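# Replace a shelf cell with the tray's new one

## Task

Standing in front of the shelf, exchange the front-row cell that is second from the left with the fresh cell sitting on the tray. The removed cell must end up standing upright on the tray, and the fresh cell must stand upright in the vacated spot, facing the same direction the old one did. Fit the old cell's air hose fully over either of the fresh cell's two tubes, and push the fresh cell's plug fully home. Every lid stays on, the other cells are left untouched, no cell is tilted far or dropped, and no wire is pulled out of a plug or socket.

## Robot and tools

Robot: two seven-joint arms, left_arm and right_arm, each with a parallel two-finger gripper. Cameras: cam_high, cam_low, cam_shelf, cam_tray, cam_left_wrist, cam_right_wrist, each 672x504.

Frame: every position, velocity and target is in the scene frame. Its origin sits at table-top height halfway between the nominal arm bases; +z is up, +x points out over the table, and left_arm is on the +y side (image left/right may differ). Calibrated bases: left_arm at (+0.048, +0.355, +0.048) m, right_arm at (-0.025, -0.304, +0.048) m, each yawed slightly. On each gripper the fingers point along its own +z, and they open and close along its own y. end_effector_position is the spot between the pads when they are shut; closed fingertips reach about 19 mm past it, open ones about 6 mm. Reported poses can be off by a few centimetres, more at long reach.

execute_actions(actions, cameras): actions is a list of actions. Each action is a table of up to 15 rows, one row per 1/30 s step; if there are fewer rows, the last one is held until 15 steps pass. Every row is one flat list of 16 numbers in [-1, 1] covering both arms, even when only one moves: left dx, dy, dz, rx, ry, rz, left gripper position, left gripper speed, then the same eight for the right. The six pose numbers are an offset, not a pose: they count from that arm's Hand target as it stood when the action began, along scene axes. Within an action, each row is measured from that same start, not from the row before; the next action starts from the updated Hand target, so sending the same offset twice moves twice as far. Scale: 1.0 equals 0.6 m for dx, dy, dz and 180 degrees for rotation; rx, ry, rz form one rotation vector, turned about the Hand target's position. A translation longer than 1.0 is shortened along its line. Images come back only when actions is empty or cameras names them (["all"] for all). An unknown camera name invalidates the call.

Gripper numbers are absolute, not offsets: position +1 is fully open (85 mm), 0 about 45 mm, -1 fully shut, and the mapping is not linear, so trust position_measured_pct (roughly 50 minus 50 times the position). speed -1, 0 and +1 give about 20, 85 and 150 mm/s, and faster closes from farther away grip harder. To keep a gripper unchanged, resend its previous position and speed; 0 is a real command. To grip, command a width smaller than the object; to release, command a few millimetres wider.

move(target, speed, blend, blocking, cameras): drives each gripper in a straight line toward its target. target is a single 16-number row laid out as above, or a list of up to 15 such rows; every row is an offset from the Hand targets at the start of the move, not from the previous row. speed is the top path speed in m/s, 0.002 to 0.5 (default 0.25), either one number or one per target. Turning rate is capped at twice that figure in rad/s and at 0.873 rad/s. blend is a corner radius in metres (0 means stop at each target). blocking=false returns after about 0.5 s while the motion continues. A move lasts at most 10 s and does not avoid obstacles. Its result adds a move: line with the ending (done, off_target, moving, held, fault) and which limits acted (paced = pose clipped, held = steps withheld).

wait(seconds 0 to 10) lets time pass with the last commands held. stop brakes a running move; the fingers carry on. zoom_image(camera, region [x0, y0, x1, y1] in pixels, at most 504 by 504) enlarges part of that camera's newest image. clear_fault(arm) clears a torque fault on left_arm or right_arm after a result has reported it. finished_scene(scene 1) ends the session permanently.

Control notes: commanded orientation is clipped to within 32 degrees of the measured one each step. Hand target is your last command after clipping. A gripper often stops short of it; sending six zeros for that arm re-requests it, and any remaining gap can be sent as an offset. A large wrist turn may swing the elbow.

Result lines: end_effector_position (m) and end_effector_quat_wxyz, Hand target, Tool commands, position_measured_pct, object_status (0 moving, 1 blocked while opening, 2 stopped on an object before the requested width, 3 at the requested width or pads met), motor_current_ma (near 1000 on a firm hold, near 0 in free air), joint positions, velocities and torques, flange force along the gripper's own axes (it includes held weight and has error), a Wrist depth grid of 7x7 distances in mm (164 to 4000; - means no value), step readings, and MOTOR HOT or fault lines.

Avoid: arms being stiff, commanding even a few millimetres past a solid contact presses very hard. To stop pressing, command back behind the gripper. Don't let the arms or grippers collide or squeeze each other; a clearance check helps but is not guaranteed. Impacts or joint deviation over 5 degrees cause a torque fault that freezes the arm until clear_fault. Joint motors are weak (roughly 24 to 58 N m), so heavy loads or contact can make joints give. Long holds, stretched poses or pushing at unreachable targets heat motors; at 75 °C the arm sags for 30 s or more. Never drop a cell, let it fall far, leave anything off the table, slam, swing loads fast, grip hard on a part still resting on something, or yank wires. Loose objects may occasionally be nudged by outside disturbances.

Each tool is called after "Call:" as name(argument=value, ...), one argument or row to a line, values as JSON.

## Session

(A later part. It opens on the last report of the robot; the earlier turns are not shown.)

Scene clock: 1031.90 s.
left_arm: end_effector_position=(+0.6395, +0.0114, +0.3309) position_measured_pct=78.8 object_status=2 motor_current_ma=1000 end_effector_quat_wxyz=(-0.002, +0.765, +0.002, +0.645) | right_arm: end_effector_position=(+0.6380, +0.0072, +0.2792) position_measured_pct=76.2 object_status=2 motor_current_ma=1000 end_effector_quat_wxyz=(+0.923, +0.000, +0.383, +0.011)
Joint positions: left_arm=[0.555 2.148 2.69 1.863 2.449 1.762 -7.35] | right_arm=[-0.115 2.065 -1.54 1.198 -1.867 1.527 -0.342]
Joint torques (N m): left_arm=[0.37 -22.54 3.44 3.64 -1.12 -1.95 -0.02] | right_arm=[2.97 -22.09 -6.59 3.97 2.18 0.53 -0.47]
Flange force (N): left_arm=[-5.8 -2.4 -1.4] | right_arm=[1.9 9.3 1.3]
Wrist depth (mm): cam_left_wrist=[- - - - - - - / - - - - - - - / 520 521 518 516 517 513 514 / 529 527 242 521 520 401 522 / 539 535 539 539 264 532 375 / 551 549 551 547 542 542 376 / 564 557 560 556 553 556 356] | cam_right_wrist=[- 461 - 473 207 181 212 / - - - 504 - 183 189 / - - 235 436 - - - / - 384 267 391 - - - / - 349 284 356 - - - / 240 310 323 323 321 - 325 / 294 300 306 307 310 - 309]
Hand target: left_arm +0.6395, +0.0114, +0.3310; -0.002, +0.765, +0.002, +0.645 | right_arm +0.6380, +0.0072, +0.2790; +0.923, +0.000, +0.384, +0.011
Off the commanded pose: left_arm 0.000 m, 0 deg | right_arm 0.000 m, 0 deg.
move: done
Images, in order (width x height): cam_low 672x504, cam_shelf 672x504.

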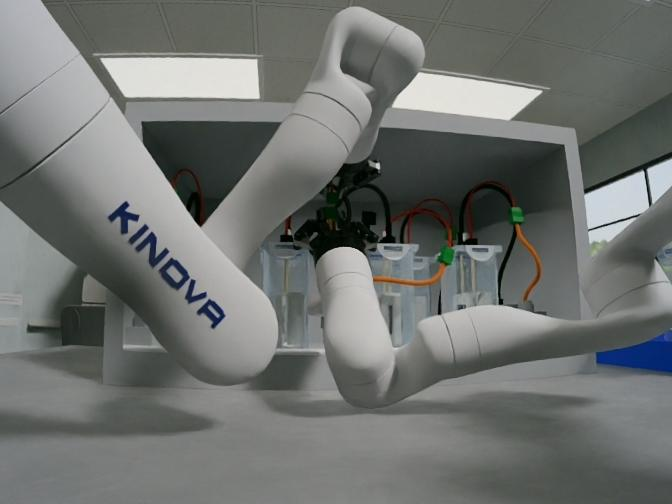

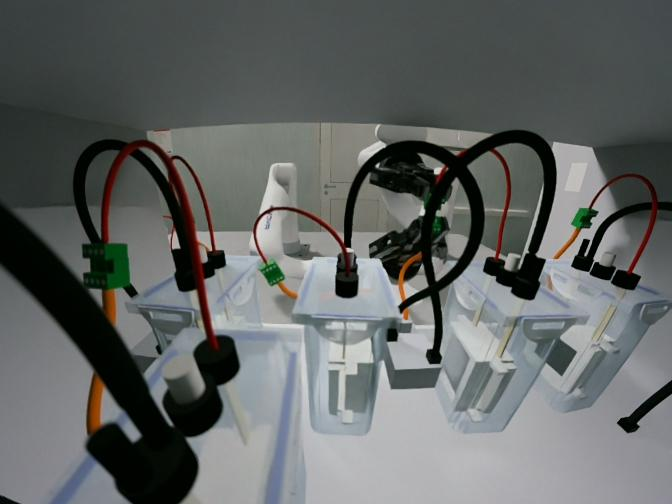

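Call:
move(
  target=[
    [0.0, 0.0, 0.005, 0, 0, 0, -0.75, -1, 0, 0, 0, 0, 0, 0, -0.7, -1],
    [-0.0067, 0.003, 0.005, 0, 0, 0, -0.75, -1, 0, 0, 0, 0, 0, 0, -0.7, -1],
    [-0.0067, 0.003, -0.002, 0, 0, 0, -0.75, -1, 0, 0, 0, 0, 0, 0, -0.7, -1],
  ],
  speed=0.03,
  cameras=["cam_shelf", "cam_low"],
)

Call:
zoom_image(
  camera="cam_shelf",
  region=[418, 185, 453, 245],
)

Call:
zoom_image(
  camera="cam_low",
  region=[312, 174, 358, 230],
)

Scene clock: 1041.33 s.
left_arm: end_effector_position=(+0.6355, +0.0132, +0.3298) position_measured_pct=78.8 object_status=2 motor_current_ma=1000 end_effector_quat_wxyz=(-0.002, +0.764, +0.002, +0.645) | right_arm: end_effector_position=(+0.6380, +0.0072, +0.2790) position_measured_pct=76.2 object_status=2 motor_current_ma=1000 end_effector_quat_wxyz=(+0.923, +0.000, +0.384, +0.011)
Joint positions: left_arm=[0.556 2.154 2.687 1.877 2.444 1.771 -7.355] | right_arm=[-0.115 2.066 -1.54 1.198 -1.867 1.527 -0.342]
Joint torques (N m): left_arm=[0.34 -22.42 3.5 3.52 -1.11 -1.99 -0.05] | right_arm=[2.84 -22 -6.58 3.89 2.18 0.46 -0.47]
Flange force (N): left_arm=[-6.0 -2.4 -1.6] | right_arm=[1.4 8.8 1.2]
Wrist depth (mm): cam_left_wrist=[- - - - - - - / - - - - - - - / 522 523 520 521 521 516 520 / 530 531 245 531 526 405 528 / 543 540 544 543 536 538 377 / 556 552 556 553 549 548 372 / 569 561 564 564 563 488 348] | cam_right_wrist=[- 459 - 473 207 181 212 / - - - 503 - 183 189 / - - 226 436 - - - / - 385 266 393 - - - / - 349 284 355 - - - / 240 310 322 324 321 - 326 / 295 300 307 308 310 - 310]
Hand target: left_arm +0.6355, +0.0132, +0.3298; -0.002, +0.764, +0.002, +0.645 | right_arm +0.6380, +0.0072, +0.2790; +0.923, +0.000, +0.384, +0.011
Off the commanded pose: left_arm 0.000 m, 0 deg | right_arm 0.000 m, 0 deg.
move: done
Images, in order (width x height): cam_low 672x504, cam_shelf 672x504.

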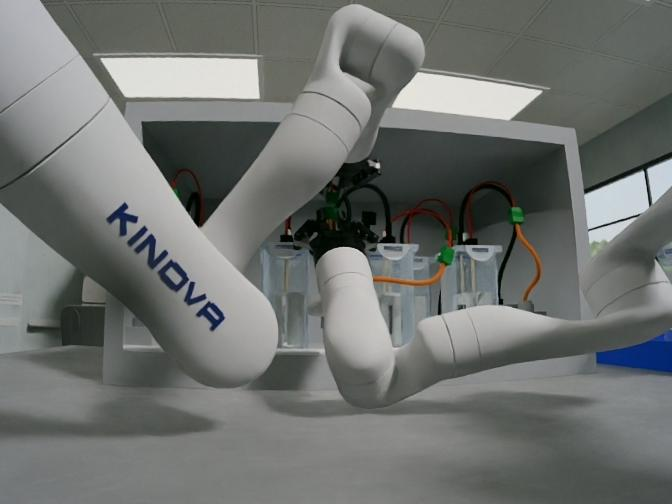

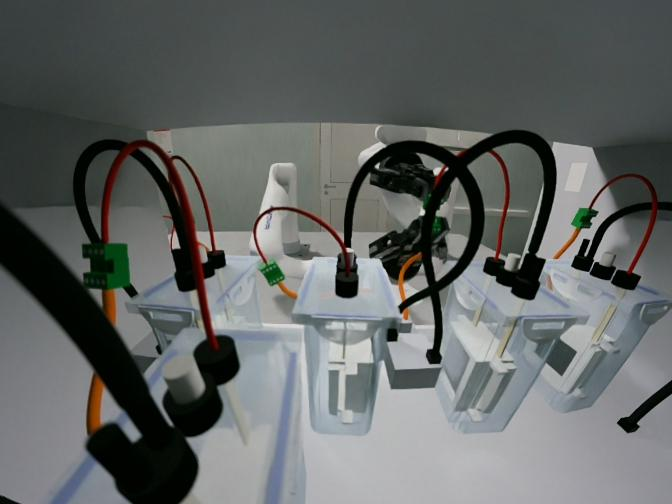

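Scaled by 8.400 from the camera's 672x504 image, which has a finer 960x720 frame.

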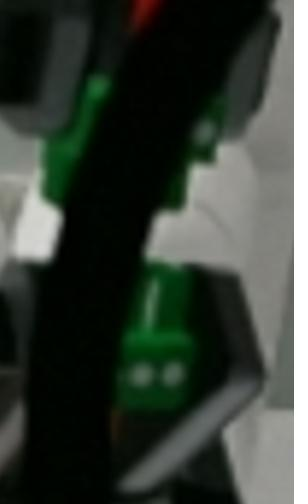

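Scaled by 9.000 from the camera's 672x504 image, which has a finer 960x720 frame.

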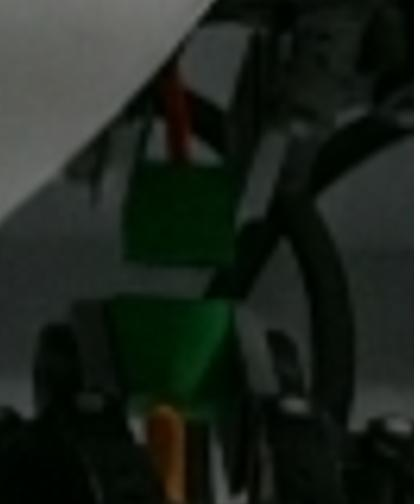

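Call:
move(
  target=[
    [-0.0015, 0.003, 0.0, 0, 0, 0, -0.75, -1, 0, 0, 0, 0, 0, 0, -0.7, -1],
    [-0.0015, 0.003, -0.0185, 0, 0, 0, -0.75, -1, 0, 0, 0, 0, 0, 0, -0.7, -1],
  ],
  speed=0.02,
  cameras=["cam_shelf", "cam_low"],
)

Call:
zoom_image(
  camera="cam_shelf",
  region=[418, 185, 453, 245],
)

Call:
zoom_image(
  camera="cam_low",
  region=[312, 174, 358, 230],
)

Scene clock: 1045.73 s.
left_arm: end_effector_position=(+0.6346, +0.0150, +0.3187) position_measured_pct=78.8 object_status=2 motor_current_ma=1000 end_effector_quat_wxyz=(-0.002, +0.764, +0.003, +0.645) | right_arm: end_effector_position=(+0.6380, +0.0072, +0.2788) position_measured_pct=76.2 object_status=2 motor_current_ma=1000 end_effector_quat_wxyz=(+0.923, +0.000, +0.384, +0.011)
Joint positions: left_arm=[0.551 2.181 2.682 1.888 2.437 1.759 -7.344] | right_arm=[-0.115 2.066 -1.54 1.198 -1.867 1.527 -0.342]
Joint torques (N m): left_arm=[0.34 -14.87 3.89 0.36 0.65 0.96 -0.12] | right_arm=[2.52 -28.91 -9 5.35 4.6 1.16 -0.37]
Flange force (N): left_arm=[4.4 -2.8 -3.9] | right_arm=[9.4 8.5 -5.4]
Wrist depth (mm): cam_left_wrist=[- - - - - - - / 514 514 514 514 514 513 511 / 525 522 518 519 522 519 521 / 533 243 529 533 253 237 527 / 544 541 542 542 537 541 380 / 556 551 556 553 554 484 364 / 568 564 566 565 565 561 331] | cam_right_wrist=[- 464 - 474 210 182 213 / - - - 504 - 186 192 / - - 185 439 - 169 170 / - 383 268 394 - - - / - 352 284 363 - - - / 241 312 324 322 323 - 328 / 295 302 308 310 312 - 311]
Hand target: left_arm +0.6346, +0.0150, +0.3187; -0.002, +0.765, +0.003, +0.645 | right_arm +0.6380, +0.0072, +0.2790; +0.923, +0.000, +0.384, +0.011
Off the commanded pose: left_arm 0.000 m, 0 deg | right_arm 0.000 m, 0 deg.
move: done
Images, in order (width x height): cam_low 672x504, cam_shelf 672x504.

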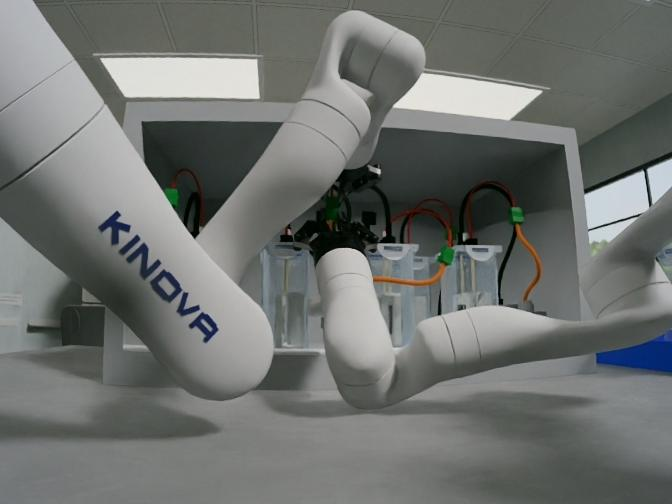

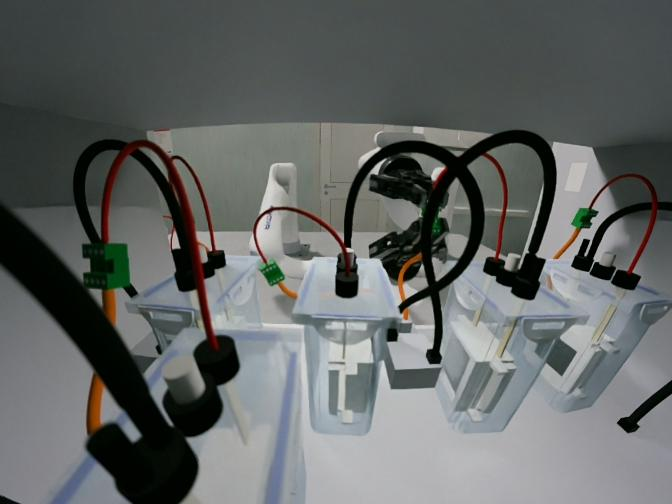

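Scaled by 8.400 from the camera's 672x504 image, which has a finer 960x720 frame.

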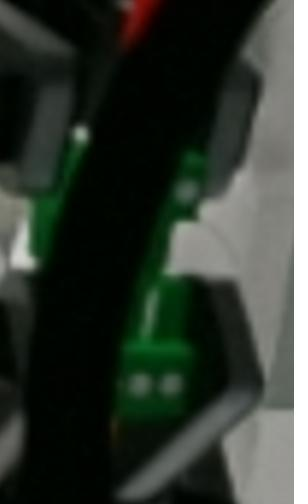

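Scaled by 9.000 from the camera's 672x504 image, which has a finer 960x720 frame.

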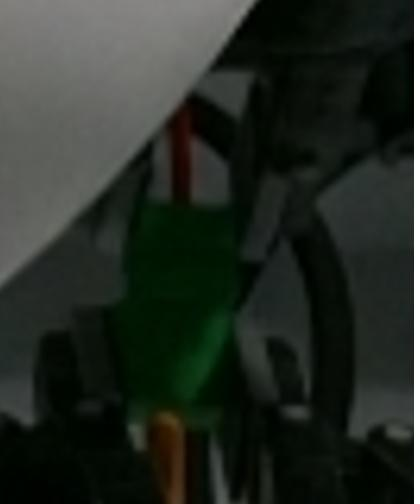

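Call:
move(
  target=[
    [0, 0, 0.02, 0, 0, 0, -0.75, -1, 0, 0, 0, 0, 0, 0, -0.7, -1],
    [0.005, 0.002, 0.02, 0, 0, 0, -0.75, -1, 0, 0, 0, 0, 0, 0, -0.7, -1],
    [0.005, 0.002, 0.0, 0, 0, 0, -0.75, -1, 0, 0, 0, 0, 0, 0, -0.7, -1],
  ],
  speed=0.025,
  cameras=["cam_shelf", "cam_low"],
)

Call:
zoom_image(
  camera="cam_shelf",
  region=[418, 185, 453, 245],
)

Call:
zoom_image(
  camera="cam_low",
  region=[312, 174, 358, 230],
)

Scene clock: 1051.47 s.
left_arm: end_effector_position=(+0.6376, +0.0162, +0.3187) position_measured_pct=78.8 object_status=2 motor_current_ma=1000 end_effector_quat_wxyz=(-0.002, +0.764, +0.003, +0.645) | right_arm: end_effector_position=(+0.6380, +0.0072, +0.2787) position_measured_pct=76.2 object_status=2 motor_current_ma=1000 end_effector_quat_wxyz=(+0.923, +0.000, +0.384, +0.011)
Joint positions: left_arm=[0.547 2.181 2.685 1.885 2.442 1.753 -7.344] | right_arm=[-0.115 2.066 -1.54 1.198 -1.867 1.527 -0.342]
Joint torques (N m): left_arm=[0.2 -14.86 3.97 0.33 0.63 0.72 -0.09] | right_arm=[2.48 -28.85 -8.84 5.49 4.65 1.11 -0.37]
Flange force (N): left_arm=[4.7 -2.8 -4.9] | right_arm=[9.8 9.0 -5.1]
Wrist depth (mm): cam_left_wrist=[- - - - - - - / 512 513 512 512 513 512 510 / 519 520 520 515 519 517 521 / 532 528 528 530 253 234 527 / 541 537 542 538 536 470 378 / 553 553 552 553 550 548 361 / 565 560 563 561 560 563 333] | cam_right_wrist=[- 465 - 473 211 182 215 / - - - 503 - 186 189 / - - 223 439 - 169 170 / - 381 267 395 - - - / - 351 284 363 - - - / 240 312 325 322 323 - 328 / 295 302 309 310 313 - 312]
Hand target: left_arm +0.6376, +0.0162, +0.3186; -0.002, +0.765, +0.002, +0.645 | right_arm +0.6380, +0.0072, +0.2790; +0.923, +0.000, +0.384, +0.011
Off the commanded pose: left_arm 0.000 m, 0 deg | right_arm 0.000 m, 0 deg.
move: done
Images, in order (width x height): cam_low 672x504, cam_shelf 672x504.

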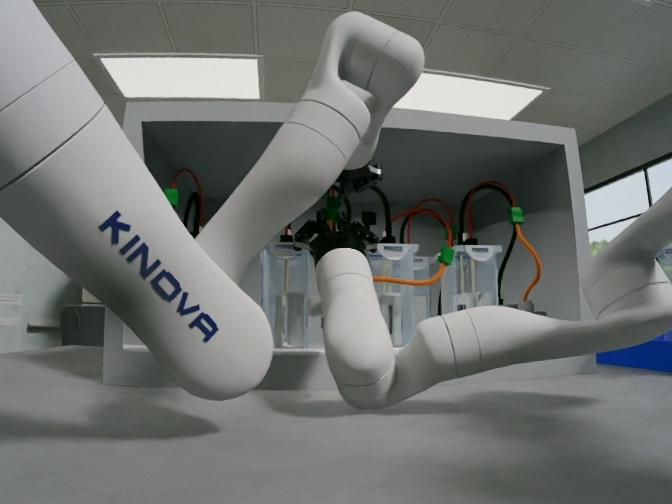

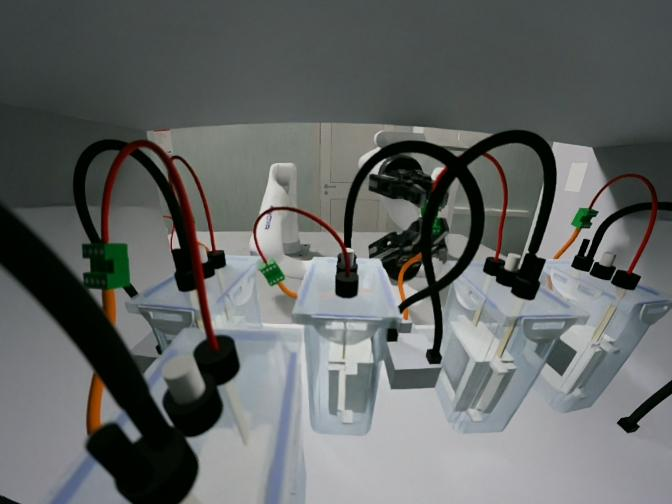

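Scaled by 8.400 from the camera's 672x504 image, which has a finer 960x720 frame.

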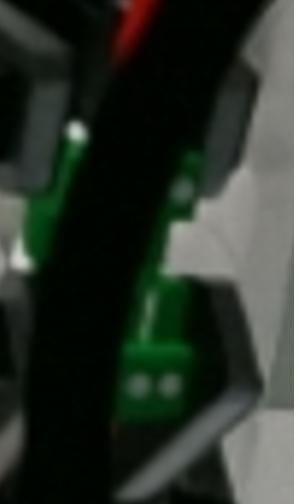

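Scaled by 9.000 from the camera's 672x504 image, which has a finer 960x720 frame.

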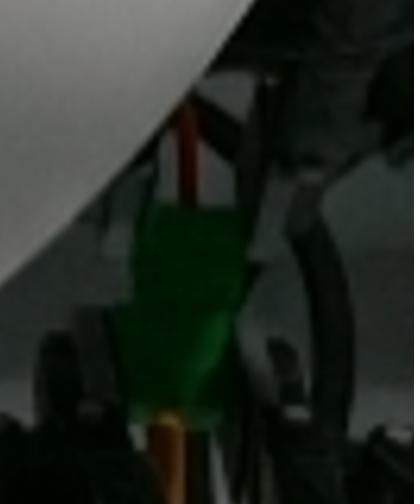

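Call:
move(
  target=[
    [0, 0, 0.02, 0, 0, 0, -0.75, -1, 0, 0, 0, 0, 0, 0, -0.7, -1],
    [0.004, 0.007, 0.02, 0, 0, 0, -0.75, -1, 0, 0, 0, 0, 0, 0, -0.7, -1],
    [0.004, 0.007, 0.012, 0, 0, 0, -0.75, -1, 0, 0, 0, 0, 0, 0, -0.7, -1],
  ],
  speed=0.025,
  cameras=["cam_shelf", "cam_low"],
)

Call:
zoom_image(
  camera="cam_shelf",
  region=[418, 185, 453, 245],
)

Call:
zoom_image(
  camera="cam_low",
  region=[312, 174, 358, 230],
)

Scene clock: 1056.67 s.
left_arm: end_effector_position=(+0.6400, +0.0204, +0.3259) position_measured_pct=78.8 object_status=2 motor_current_ma=1000 end_effector_quat_wxyz=(-0.002, +0.765, +0.003, +0.645) | right_arm: end_effector_position=(+0.6380, +0.0072, +0.2790) position_measured_pct=76.2 object_status=2 motor_current_ma=1000 end_effector_quat_wxyz=(+0.923, +0.000, +0.384, +0.011)
Joint positions: left_arm=[0.54 2.166 2.692 1.888 2.453 1.759 -7.359] | right_arm=[-0.115 2.066 -1.54 1.198 -1.867 1.527 -0.342]
Joint torques (N m): left_arm=[0.31 -22.25 3.42 3.58 -1.12 -1.97 -0.07] | right_arm=[2.94 -22 -6.53 3.94 2.13 0.35 -0.42]
Flange force (N): left_arm=[-5.8 -2.2 -1.5] | right_arm=[1.8 9.2 1.1]
Wrist depth (mm): cam_left_wrist=[- - - - - - - / - - - - - - - / 517 517 517 517 517 513 517 / 527 524 527 528 250 408 525 / 539 539 540 540 265 540 375 / 552 549 552 553 551 474 371 / 564 560 562 560 559 560 353] | cam_right_wrist=[- 459 - 471 207 182 212 / - - - 501 - 183 189 / - - 226 436 - 170 - / - 384 267 391 - - - / - 350 284 356 - - - / 240 310 323 324 321 - 325 / 294 300 306 308 310 - 309]
Hand target: left_arm +0.6400, +0.0204, +0.3259; -0.002, +0.765, +0.003, +0.645 | right_arm +0.6380, +0.0072, +0.2790; +0.923, +0.000, +0.384, +0.011
Off the commanded pose: left_arm 0.000 m, 0 deg | right_arm 0.000 m, 0 deg.
move: done
Images, in order (width x height): cam_low 672x504, cam_shelf 672x504.

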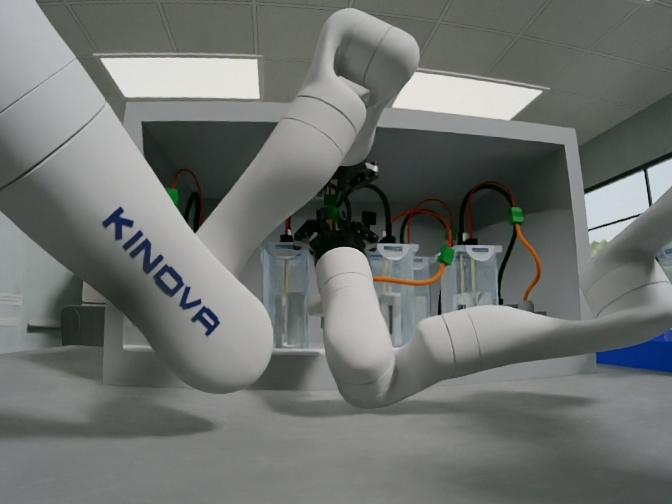

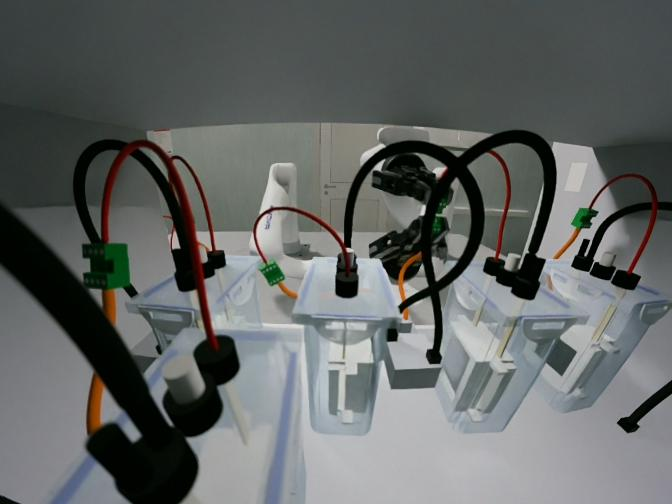

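Scaled by 8.400 from the camera's 672x504 image, which has a finer 960x720 frame.

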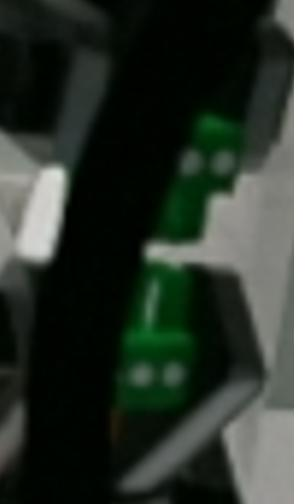

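Scaled by 9.000 from the camera's 672x504 image, which has a finer 960x720 frame.

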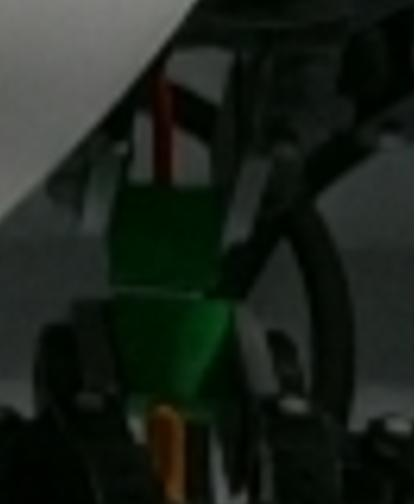

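Call:
move(
  target=[
    [0, -0.0042, 0, 0, 0, 0, -0.75, -1, 0, 0, 0, 0, 0, 0, -0.7, -1],
  ],
  speed=0.02,
  cameras=["cam_shelf", "cam_low"],
)

Call:
zoom_image(
  camera="cam_shelf",
  region=[418, 185, 453, 245],
)

Call:
zoom_image(
  camera="cam_low",
  region=[312, 174, 358, 230],
)

Scene clock: 1059.30 s.
left_arm: end_effector_position=(+0.6400, +0.0179, +0.3259) position_measured_pct=78.8 object_status=2 motor_current_ma=1000 end_effector_quat_wxyz=(-0.002, +0.765, +0.003, +0.645) | right_arm: end_effector_position=(+0.6380, +0.0072, +0.2790) position_measured_pct=76.2 object_status=2 motor_current_ma=1000 end_effector_quat_wxyz=(+0.923, +0.000, +0.384, +0.011)
Joint positions: left_arm=[0.544 2.165 2.691 1.881 2.451 1.758 -7.354] | right_arm=[-0.115 2.066 -1.54 1.198 -1.867 1.527 -0.342]
Joint torques (N m): left_arm=[0.45 -22.38 3.5 3.72 -1.1 -1.9 -0.06] | right_arm=[3.02 -22.03 -6.59 3.91 2.15 0.46 -0.38]
Flange force (N): left_arm=[-6.0 -2.1 -1.0] | right_arm=[2.0 9.3 1.2]
Wrist depth (mm): cam_left_wrist=[- - - - - - - / - - - - - - 508 / 516 514 516 513 516 512 515 / 530 523 526 526 250 406 524 / 539 535 539 539 533 537 377 / 550 547 551 550 547 474 372 / 561 560 564 560 557 561 352] | cam_right_wrist=[- 458 - 473 207 181 212 / - - - 505 - 183 189 / - - 226 436 - 170 - / - 383 266 393 - - - / - 349 284 356 - - - / 240 309 323 324 321 - 325 / 294 301 306 308 310 - 310]
Hand target: left_arm +0.6400, +0.0179, +0.3259; -0.002, +0.765, +0.003, +0.645 | right_arm +0.6380, +0.0072, +0.2790; +0.923, +0.000, +0.384, +0.011
Off the commanded pose: left_arm 0.000 m, 0 deg | right_arm 0.000 m, 0 deg.
move: done
Images, in order (width x height): cam_low 672x504, cam_shelf 672x504.

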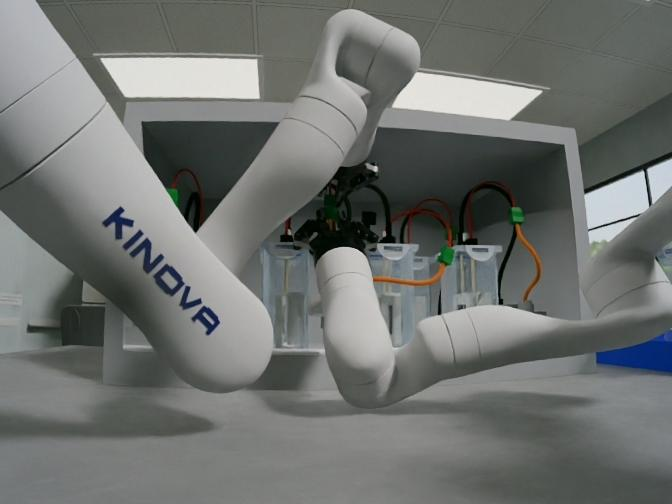

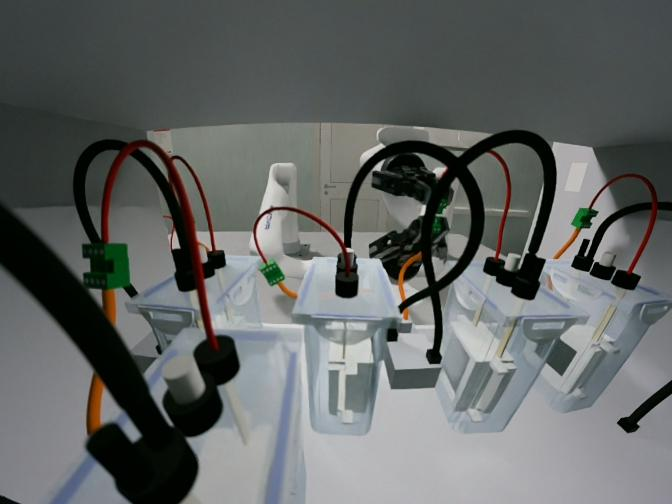

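Scaled by 8.400 from the camera's 672x504 image, which has a finer 960x720 frame.

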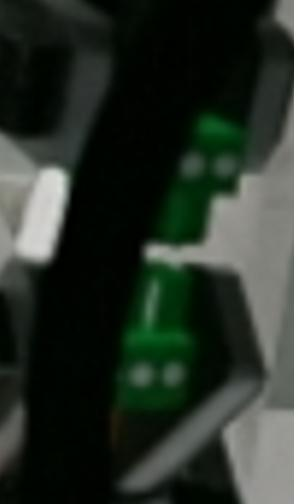

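Scaled by 9.000 from the camera's 672x504 image, which has a finer 960x720 frame.

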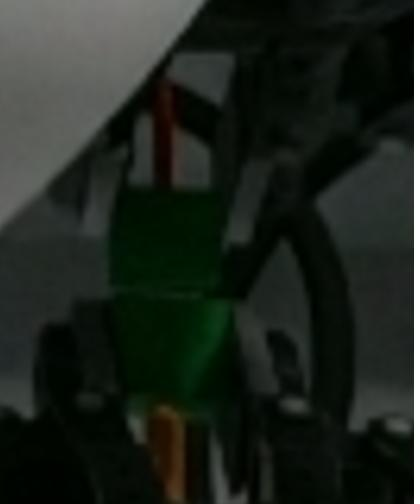

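Call:
move(
  target=[
    [0, -0.0025, 0.001, 0, 0, 0, -0.75, -1, 0, 0, 0, 0, 0, 0, -0.7, -1],
  ],
  speed=0.02,
  cameras=["cam_shelf", "cam_low"],
)

Call:
zoom_image(
  camera="cam_low",
  region=[312, 174, 358, 230],
)

Scene clock: 1061.20 s.
left_arm: end_effector_position=(+0.6400, +0.0164, +0.3265) position_measured_pct=78.8 object_status=2 motor_current_ma=1000 end_effector_quat_wxyz=(-0.002, +0.764, +0.002, +0.645) | right_arm: end_effector_position=(+0.6380, +0.0072, +0.2790) position_measured_pct=76.2 object_status=2 motor_current_ma=1000 end_effector_quat_wxyz=(+0.923, +0.000, +0.384, +0.011)
Joint positions: left_arm=[0.546 2.162 2.69 1.877 2.451 1.758 -7.352] | right_arm=[-0.115 2.066 -1.54 1.198 -1.867 1.527 -0.342]
Joint torques (N m): left_arm=[0.37 -22.43 3.52 3.54 -1.04 -1.92 -0.01] | right_arm=[3 -22.06 -6.65 3.88 2.18 0.54 -0.42]
Flange force (N): left_arm=[-6.1 -2.6 -1.7] | right_arm=[1.7 9.1 1.3]
Wrist depth (mm): cam_left_wrist=[- - - - - - - / - - - - - - - / 516 517 514 514 513 511 514 / 527 524 526 526 249 237 521 / 539 537 538 538 264 539 375 / 550 548 550 551 546 472 378 / 559 559 561 560 557 560 355] | cam_right_wrist=[- 459 - 473 207 181 212 / - - - 502 - 183 189 / - - 226 435 - 170 - / - 384 267 391 - - - / - 349 285 356 - - - / 240 310 323 323 321 - 326 / 294 301 306 308 310 - 311]
Hand target: left_arm +0.6400, +0.0164, +0.3265; -0.002, +0.764, +0.002, +0.645 | right_arm +0.6380, +0.0071, +0.2790; +0.923, +0.000, +0.384, +0.011
Off the commanded pose: left_arm 0.000 m, 0 deg | right_arm 0.000 m, 0 deg.
move: done
Images, in order (width x height): cam_low 672x504, cam_shelf 672x504.

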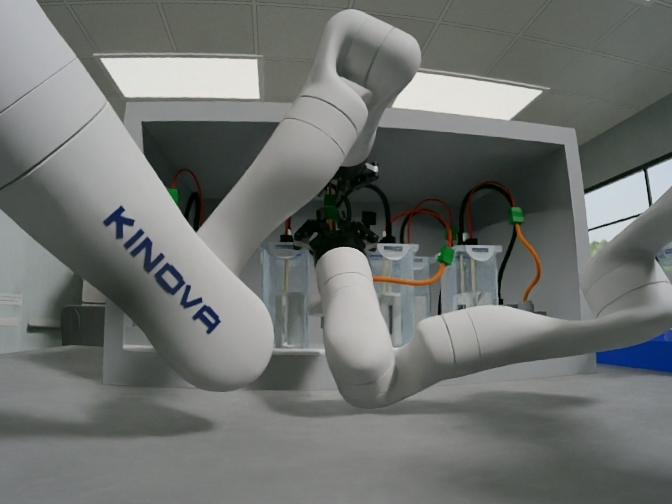

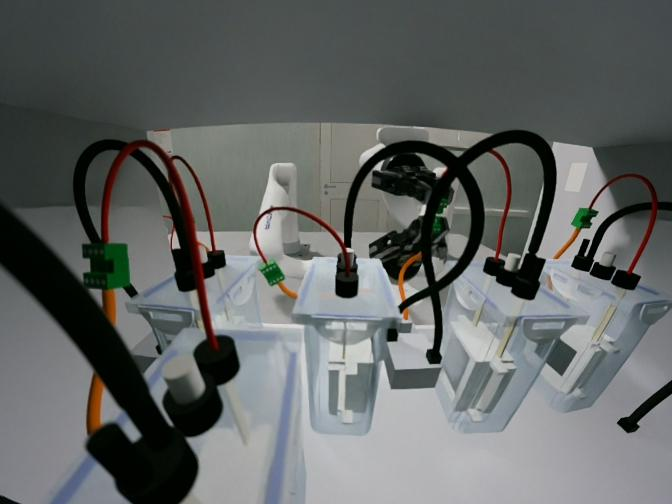

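Scaled by 9.000 from the camera's 672x504 image, which has a finer 960x720 frame.

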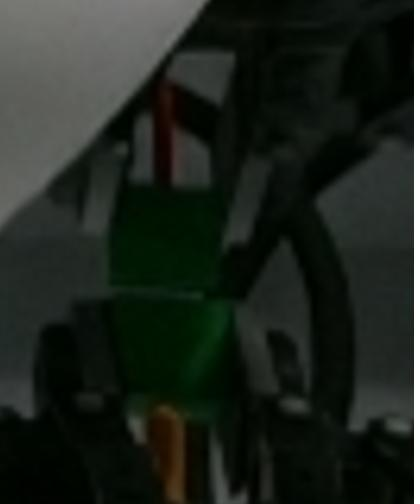

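Call:
move(
  target=[
    [0, -0.0025, 0.001, 0, 0, 0, -0.75, -1, 0, 0, 0, 0, 0, 0, -0.7, -1],
  ],
  speed=0.02,
  cameras=["cam_shelf", "cam_low"],
)

Call:
zoom_image(
  camera="cam_low",
  region=[312, 174, 358, 230],
)

Scene clock: 1063.37 s.
left_arm: end_effector_position=(+0.6400, +0.0149, +0.3271) position_measured_pct=78.8 object_status=2 motor_current_ma=1000 end_effector_quat_wxyz=(-0.002, +0.765, +0.002, +0.645) | right_arm: end_effector_position=(+0.6380, +0.0072, +0.2790) position_measured_pct=76.2 object_status=2 motor_current_ma=1000 end_effector_quat_wxyz=(+0.923, +0.000, +0.384, +0.011)
Joint positions: left_arm=[0.548 2.16 2.69 1.873 2.45 1.758 -7.351] | right_arm=[-0.115 2.066 -1.54 1.198 -1.867 1.527 -0.342]
Joint torques (N m): left_arm=[0.35 -22.45 3.48 3.66 -1.1 -1.96 -0.02] | right_arm=[2.93 -21.99 -6.55 3.98 2.19 0.48 -0.43]
Flange force (N): left_arm=[-5.9 -2.3 -1.5] | right_arm=[2.0 9.3 1.4]
Wrist depth (mm): cam_left_wrist=[- - - - - - - / - - - - - - - / 517 514 514 513 514 510 512 / 526 524 524 523 257 235 519 / 539 536 536 537 263 536 377 / 550 547 548 549 545 470 373 / 563 561 560 557 554 557 356] | cam_right_wrist=[- 460 - 474 207 181 212 / - - - 502 - 183 189 / - - 225 436 - 170 - / - 384 266 392 - - - / - 349 285 355 - - - / 240 310 322 324 321 - 325 / 295 300 306 308 310 - 310]
Hand target: left_arm +0.6400, +0.0149, +0.3271; -0.002, +0.765, +0.002, +0.645 | right_arm +0.6380, +0.0071, +0.2790; +0.923, +0.000, +0.384, +0.011
Off the commanded pose: left_arm 0.000 m, 0 deg | right_arm 0.000 m, 0 deg.
move: done
Images, in order (width x height): cam_low 672x504, cam_shelf 672x504.

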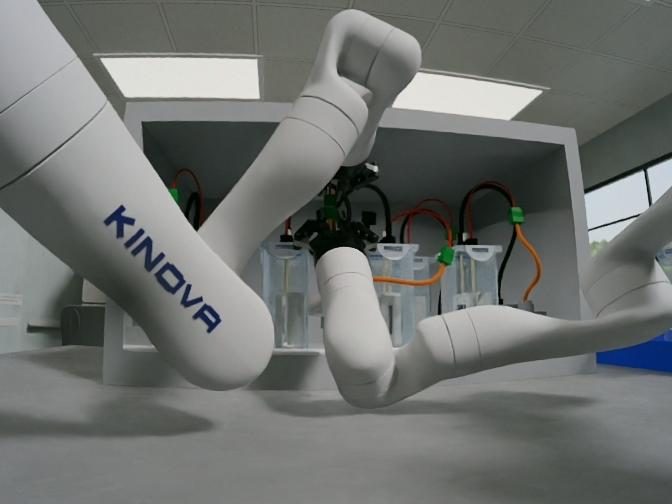

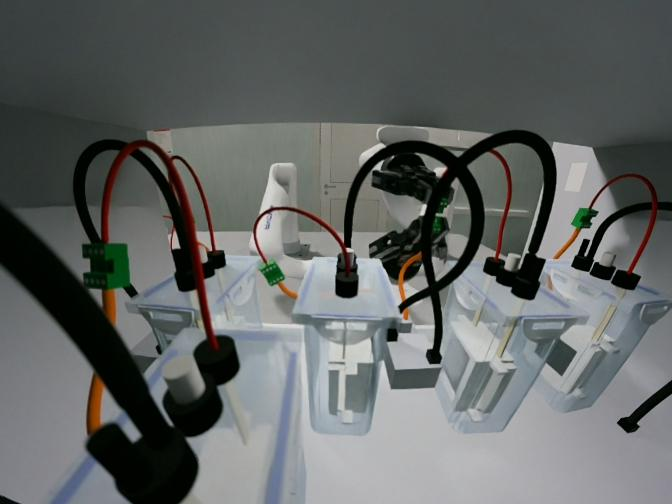

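Scaled by 9.000 from the camera's 672x504 image, which has a finer 960x720 frame.

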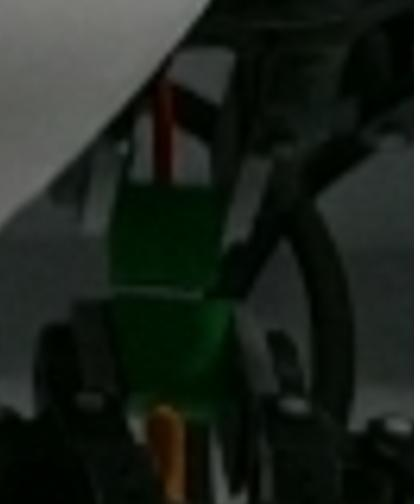

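Call:
move(
  target=[
    [0, -0.003, 0, 0, 0, 0, -0.75, -1, 0, 0, 0, 0, 0, 0, -0.7, -1],
  ],
  speed=0.02,
  cameras=["cam_shelf", "cam_low"],
)

Call:
zoom_image(
  camera="cam_low",
  region=[312, 174, 358, 230],
)

Call:
zoom_image(
  camera="cam_shelf",
  region=[418, 185, 453, 245],
)

Scene clock: 1065.57 s.
left_arm: end_effector_position=(+0.6400, +0.0131, +0.3271) position_measured_pct=78.8 object_status=2 motor_current_ma=1000 end_effector_quat_wxyz=(-0.002, +0.765, +0.002, +0.645) | right_arm: end_effector_position=(+0.6380, +0.0072, +0.2790) position_measured_pct=76.2 object_status=2 motor_current_ma=1000 end_effector_quat_wxyz=(+0.923, +0.000, +0.384, +0.011)
Joint positions: left_arm=[0.551 2.158 2.689 1.868 2.448 1.757 -7.347] | right_arm=[-0.115 2.066 -1.54 1.198 -1.867 1.527 -0.342]
Joint torques (N m): left_arm=[0.41 -22.55 3.42 3.69 -1.08 -1.95 0] | right_arm=[3.09 -22.01 -6.54 3.98 2.14 0.42 -0.47]
Flange force (N): left_arm=[-6.0 -2.5 -1.4] | right_arm=[2.0 9.7 1.3]
Wrist depth (mm): cam_left_wrist=[- - - - - - - / - - - - - - - / 516 517 514 512 513 510 512 / 527 522 241 525 247 233 521 / 539 537 538 536 262 535 374 / 549 547 546 551 545 471 369 / 564 556 560 557 557 558 354] | cam_right_wrist=[- 459 - 473 207 181 212 / - - - 504 - 183 189 / - - 226 436 - 170 - / - 384 267 392 - - - / - 349 284 355 - - - / 240 310 322 324 321 - 326 / 295 300 306 308 310 - 310]
Hand target: left_arm +0.6400, +0.0131, +0.3271; -0.002, +0.765, +0.002, +0.645 | right_arm +0.6380, +0.0071, +0.2790; +0.923, +0.000, +0.384, +0.011
Off the commanded pose: left_arm 0.000 m, 0 deg | right_arm 0.000 m, 0 deg.
move: done
Images, in order (width x height): cam_low 672x504, cam_shelf 672x504.

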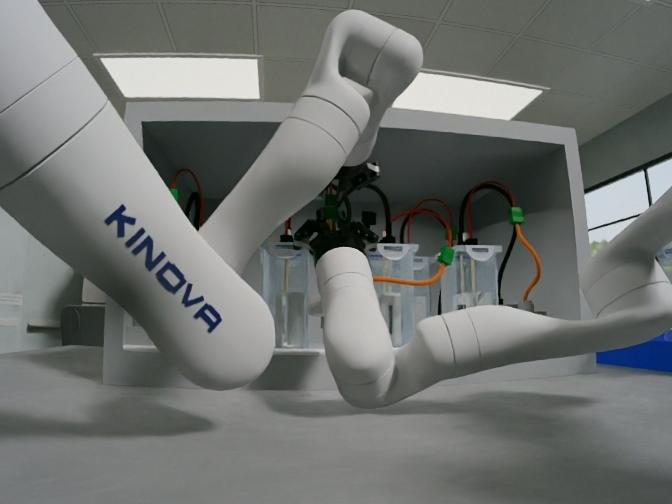

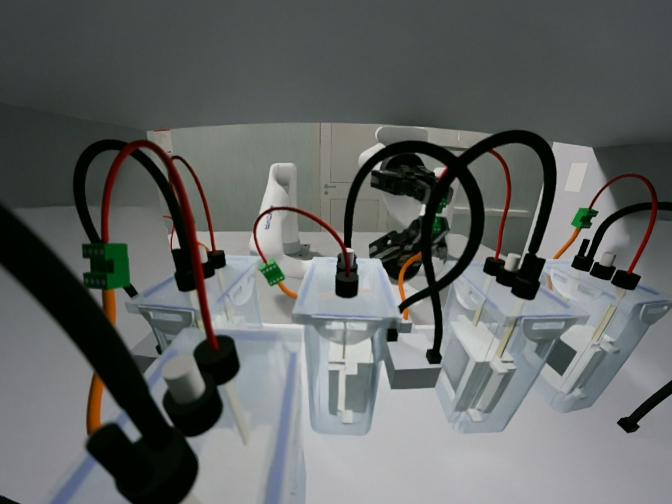

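Scaled by 9.000 from the camera's 672x504 image, which has a finer 960x720 frame.

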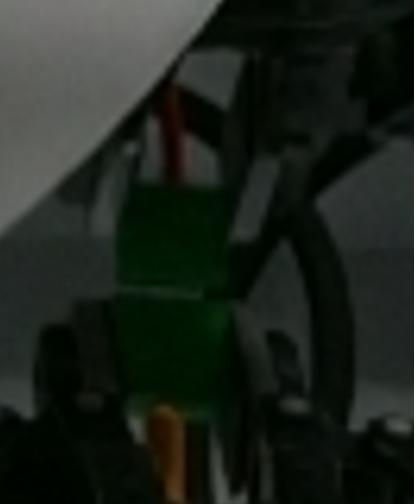

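Scaled by 8.400 from the camera's 672x504 image, which has a finer 960x720 frame.

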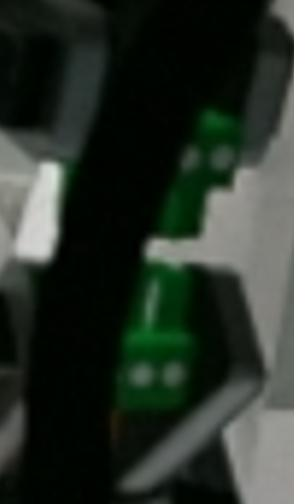

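Call:
move(
  target=[
    [-0.0085, 0, 0.001, 0, 0, 0, -0.75, -1, 0, 0, 0, 0, 0, 0, -0.7, -1],
  ],
  speed=0.02,
  cameras=["cam_shelf", "cam_low"],
)

Call:
zoom_image(
  camera="cam_low",
  region=[312, 174, 358, 230],
)

Call:
zoom_image(
  camera="cam_shelf",
  region=[418, 185, 453, 245],
)

Scene clock: 1067.83 s.
left_arm: end_effector_position=(+0.6349, +0.0131, +0.3277) position_measured_pct=78.8 object_status=2 motor_current_ma=1000 end_effector_quat_wxyz=(-0.002, +0.764, +0.003, +0.645) | right_arm: end_effector_position=(+0.6380, +0.0071, +0.2790) position_measured_pct=76.2 object_status=2 motor_current_ma=1000 end_effector_quat_wxyz=(+0.923, +0.000, +0.384, +0.011)
Joint positions: left_arm=[0.557 2.159 2.686 1.879 2.441 1.77 -7.352] | right_arm=[-0.115 2.066 -1.54 1.198 -1.867 1.527 -0.342]
Joint torques (N m): left_arm=[0.32 -22.12 3.4 3.67 -1.11 -1.93 -0.06] | right_arm=[2.96 -22.01 -6.56 3.86 2.14 0.48 -0.5]
Flange force (N): left_arm=[-5.2 -1.8 -1.1] | right_arm=[1.3 9.0 1.2]
Wrist depth (mm): cam_left_wrist=[- - - - - - - / - - - - - - - / 520 522 520 517 519 514 517 / 533 528 246 531 252 237 526 / 544 539 541 540 267 537 380 / 556 552 553 556 549 474 368 / 568 567 564 565 560 559 352] | cam_right_wrist=[- 460 - 474 208 182 212 / - - - 502 - 183 189 / - - 226 435 - 170 - / - 385 267 393 - - - / - 348 284 355 - - - / 240 310 322 324 321 - 325 / 294 301 306 308 310 - 310]
Hand target: left_arm +0.6349, +0.0131, +0.3277; -0.002, +0.765, +0.002, +0.645 | right_arm +0.6380, +0.0071, +0.2790; +0.923, +0.000, +0.384, +0.011
Off the commanded pose: left_arm 0.000 m, 0 deg | right_arm 0.000 m, 0 deg.
move: done
Images, in order (width x height): cam_low 672x504, cam_shelf 672x504.

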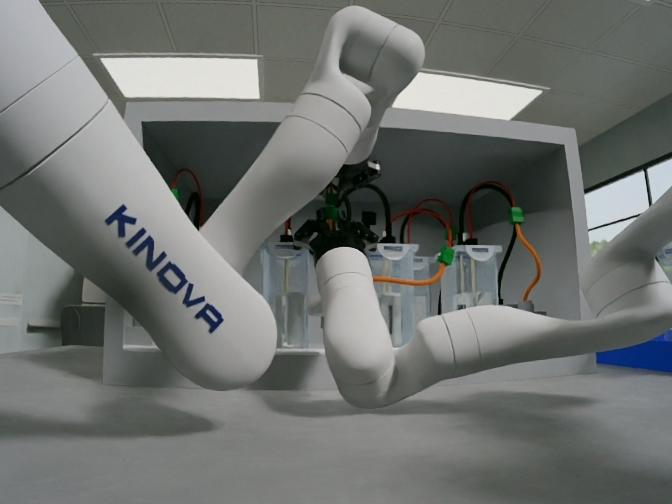

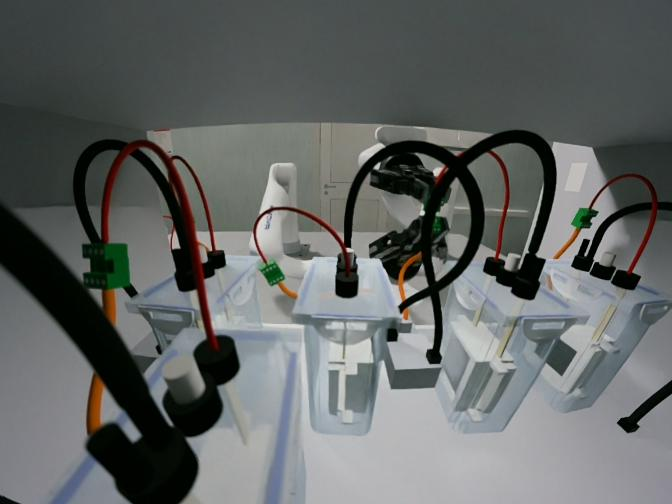

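Scaled by 9.000 from the camera's 672x504 image, which has a finer 960x720 frame.

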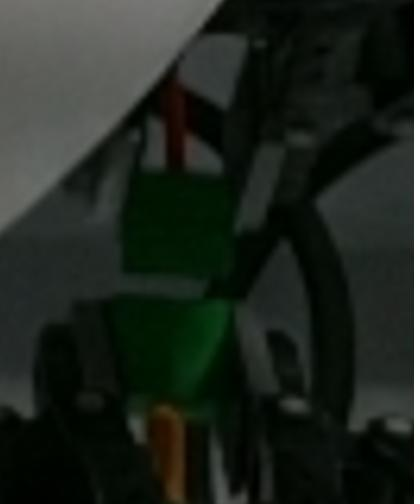

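Scaled by 8.400 from the camera's 672x504 image, which has a finer 960x720 frame.

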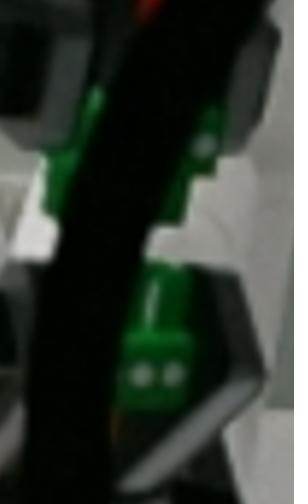

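Call:
move(
  target=[
    [0.0, 0.0, -0.006, 0, 0, 0, -0.75, -1, 0, 0, 0, 0, 0, 0, -0.7, -1],
  ],
  speed=0.02,
  cameras=["cam_shelf", "cam_low"],
)

Call:
zoom_image(
  camera="cam_low",
  region=[312, 174, 358, 230],
)

Call:
zoom_image(
  camera="cam_shelf",
  region=[418, 185, 453, 245],
)

Scene clock: 1070.23 s.
left_arm: end_effector_position=(+0.6349, +0.0131, +0.3241) position_measured_pct=78.8 object_status=2 motor_current_ma=1000 end_effector_quat_wxyz=(-0.002, +0.765, +0.002, +0.645) | right_arm: end_effector_position=(+0.6380, +0.0071, +0.2790) position_measured_pct=76.2 object_status=2 motor_current_ma=1000 end_effector_quat_wxyz=(+0.923, +0.000, +0.384, +0.011)
Joint positions: left_arm=[0.556 2.167 2.684 1.88 2.439 1.765 -7.348] | right_arm=[-0.115 2.066 -1.54 1.198 -1.867 1.527 -0.342]
Joint torques (N m): left_arm=[0.3 -22.3 3.52 3.59 -1.09 -1.96 -0.04] | right_arm=[2.88 -22.14 -6.56 3.83 2.15 0.43 -0.38]
Flange force (N): left_arm=[-5.9 -2.4 -1.7] | right_arm=[1.5 8.8 1.0]
Wrist depth (mm): cam_left_wrist=[- - - - - - - / 513 513 514 512 510 512 511 / 522 521 518 518 520 514 519 / 533 528 527 530 254 236 526 / 545 542 543 542 536 541 380 / 556 551 556 551 553 477 365 / 569 563 564 566 566 491 338] | cam_right_wrist=[- 460 - 474 207 181 212 / - - - 504 - 183 189 / - - 226 436 - 170 - / - 383 267 392 - - - / - 349 284 355 - - - / 240 309 322 324 321 - 325 / 294 301 307 308 309 - 310]
Hand target: left_arm +0.6349, +0.0131, +0.3241; -0.002, +0.765, +0.002, +0.645 | right_arm +0.6380, +0.0071, +0.2790; +0.923, +0.000, +0.384, +0.011
Off the commanded pose: left_arm 0.000 m, 0 deg | right_arm 0.000 m, 0 deg.
move: done
Images, in order (width x height): cam_low 672x504, cam_shelf 672x504.

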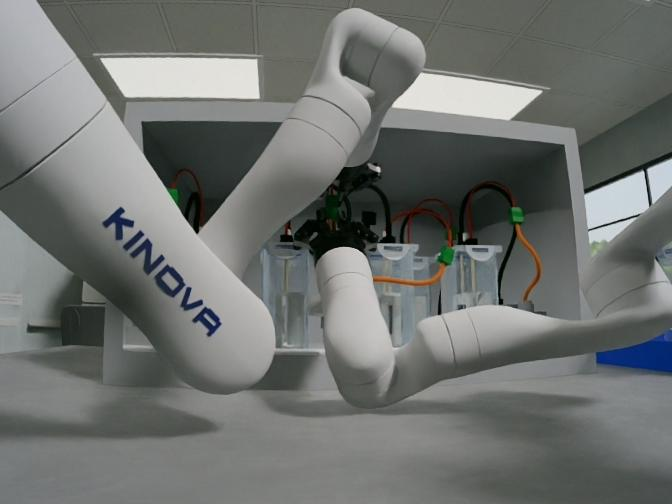

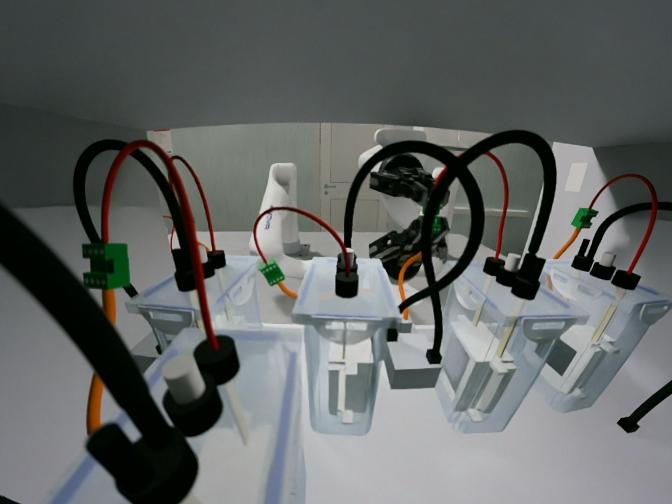

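Scaled by 9.000 from the camera's 672x504 image, which has a finer 960x720 frame.

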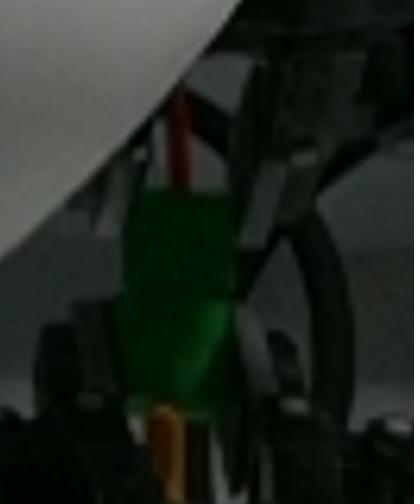

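Scaled by 8.400 from the camera's 672x504 image, which has a finer 960x720 frame.

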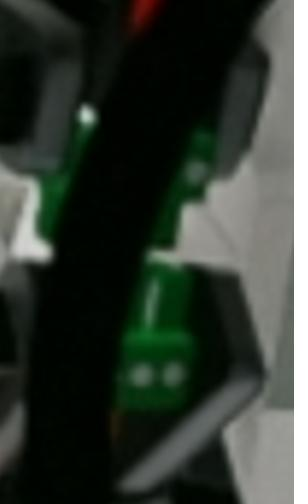

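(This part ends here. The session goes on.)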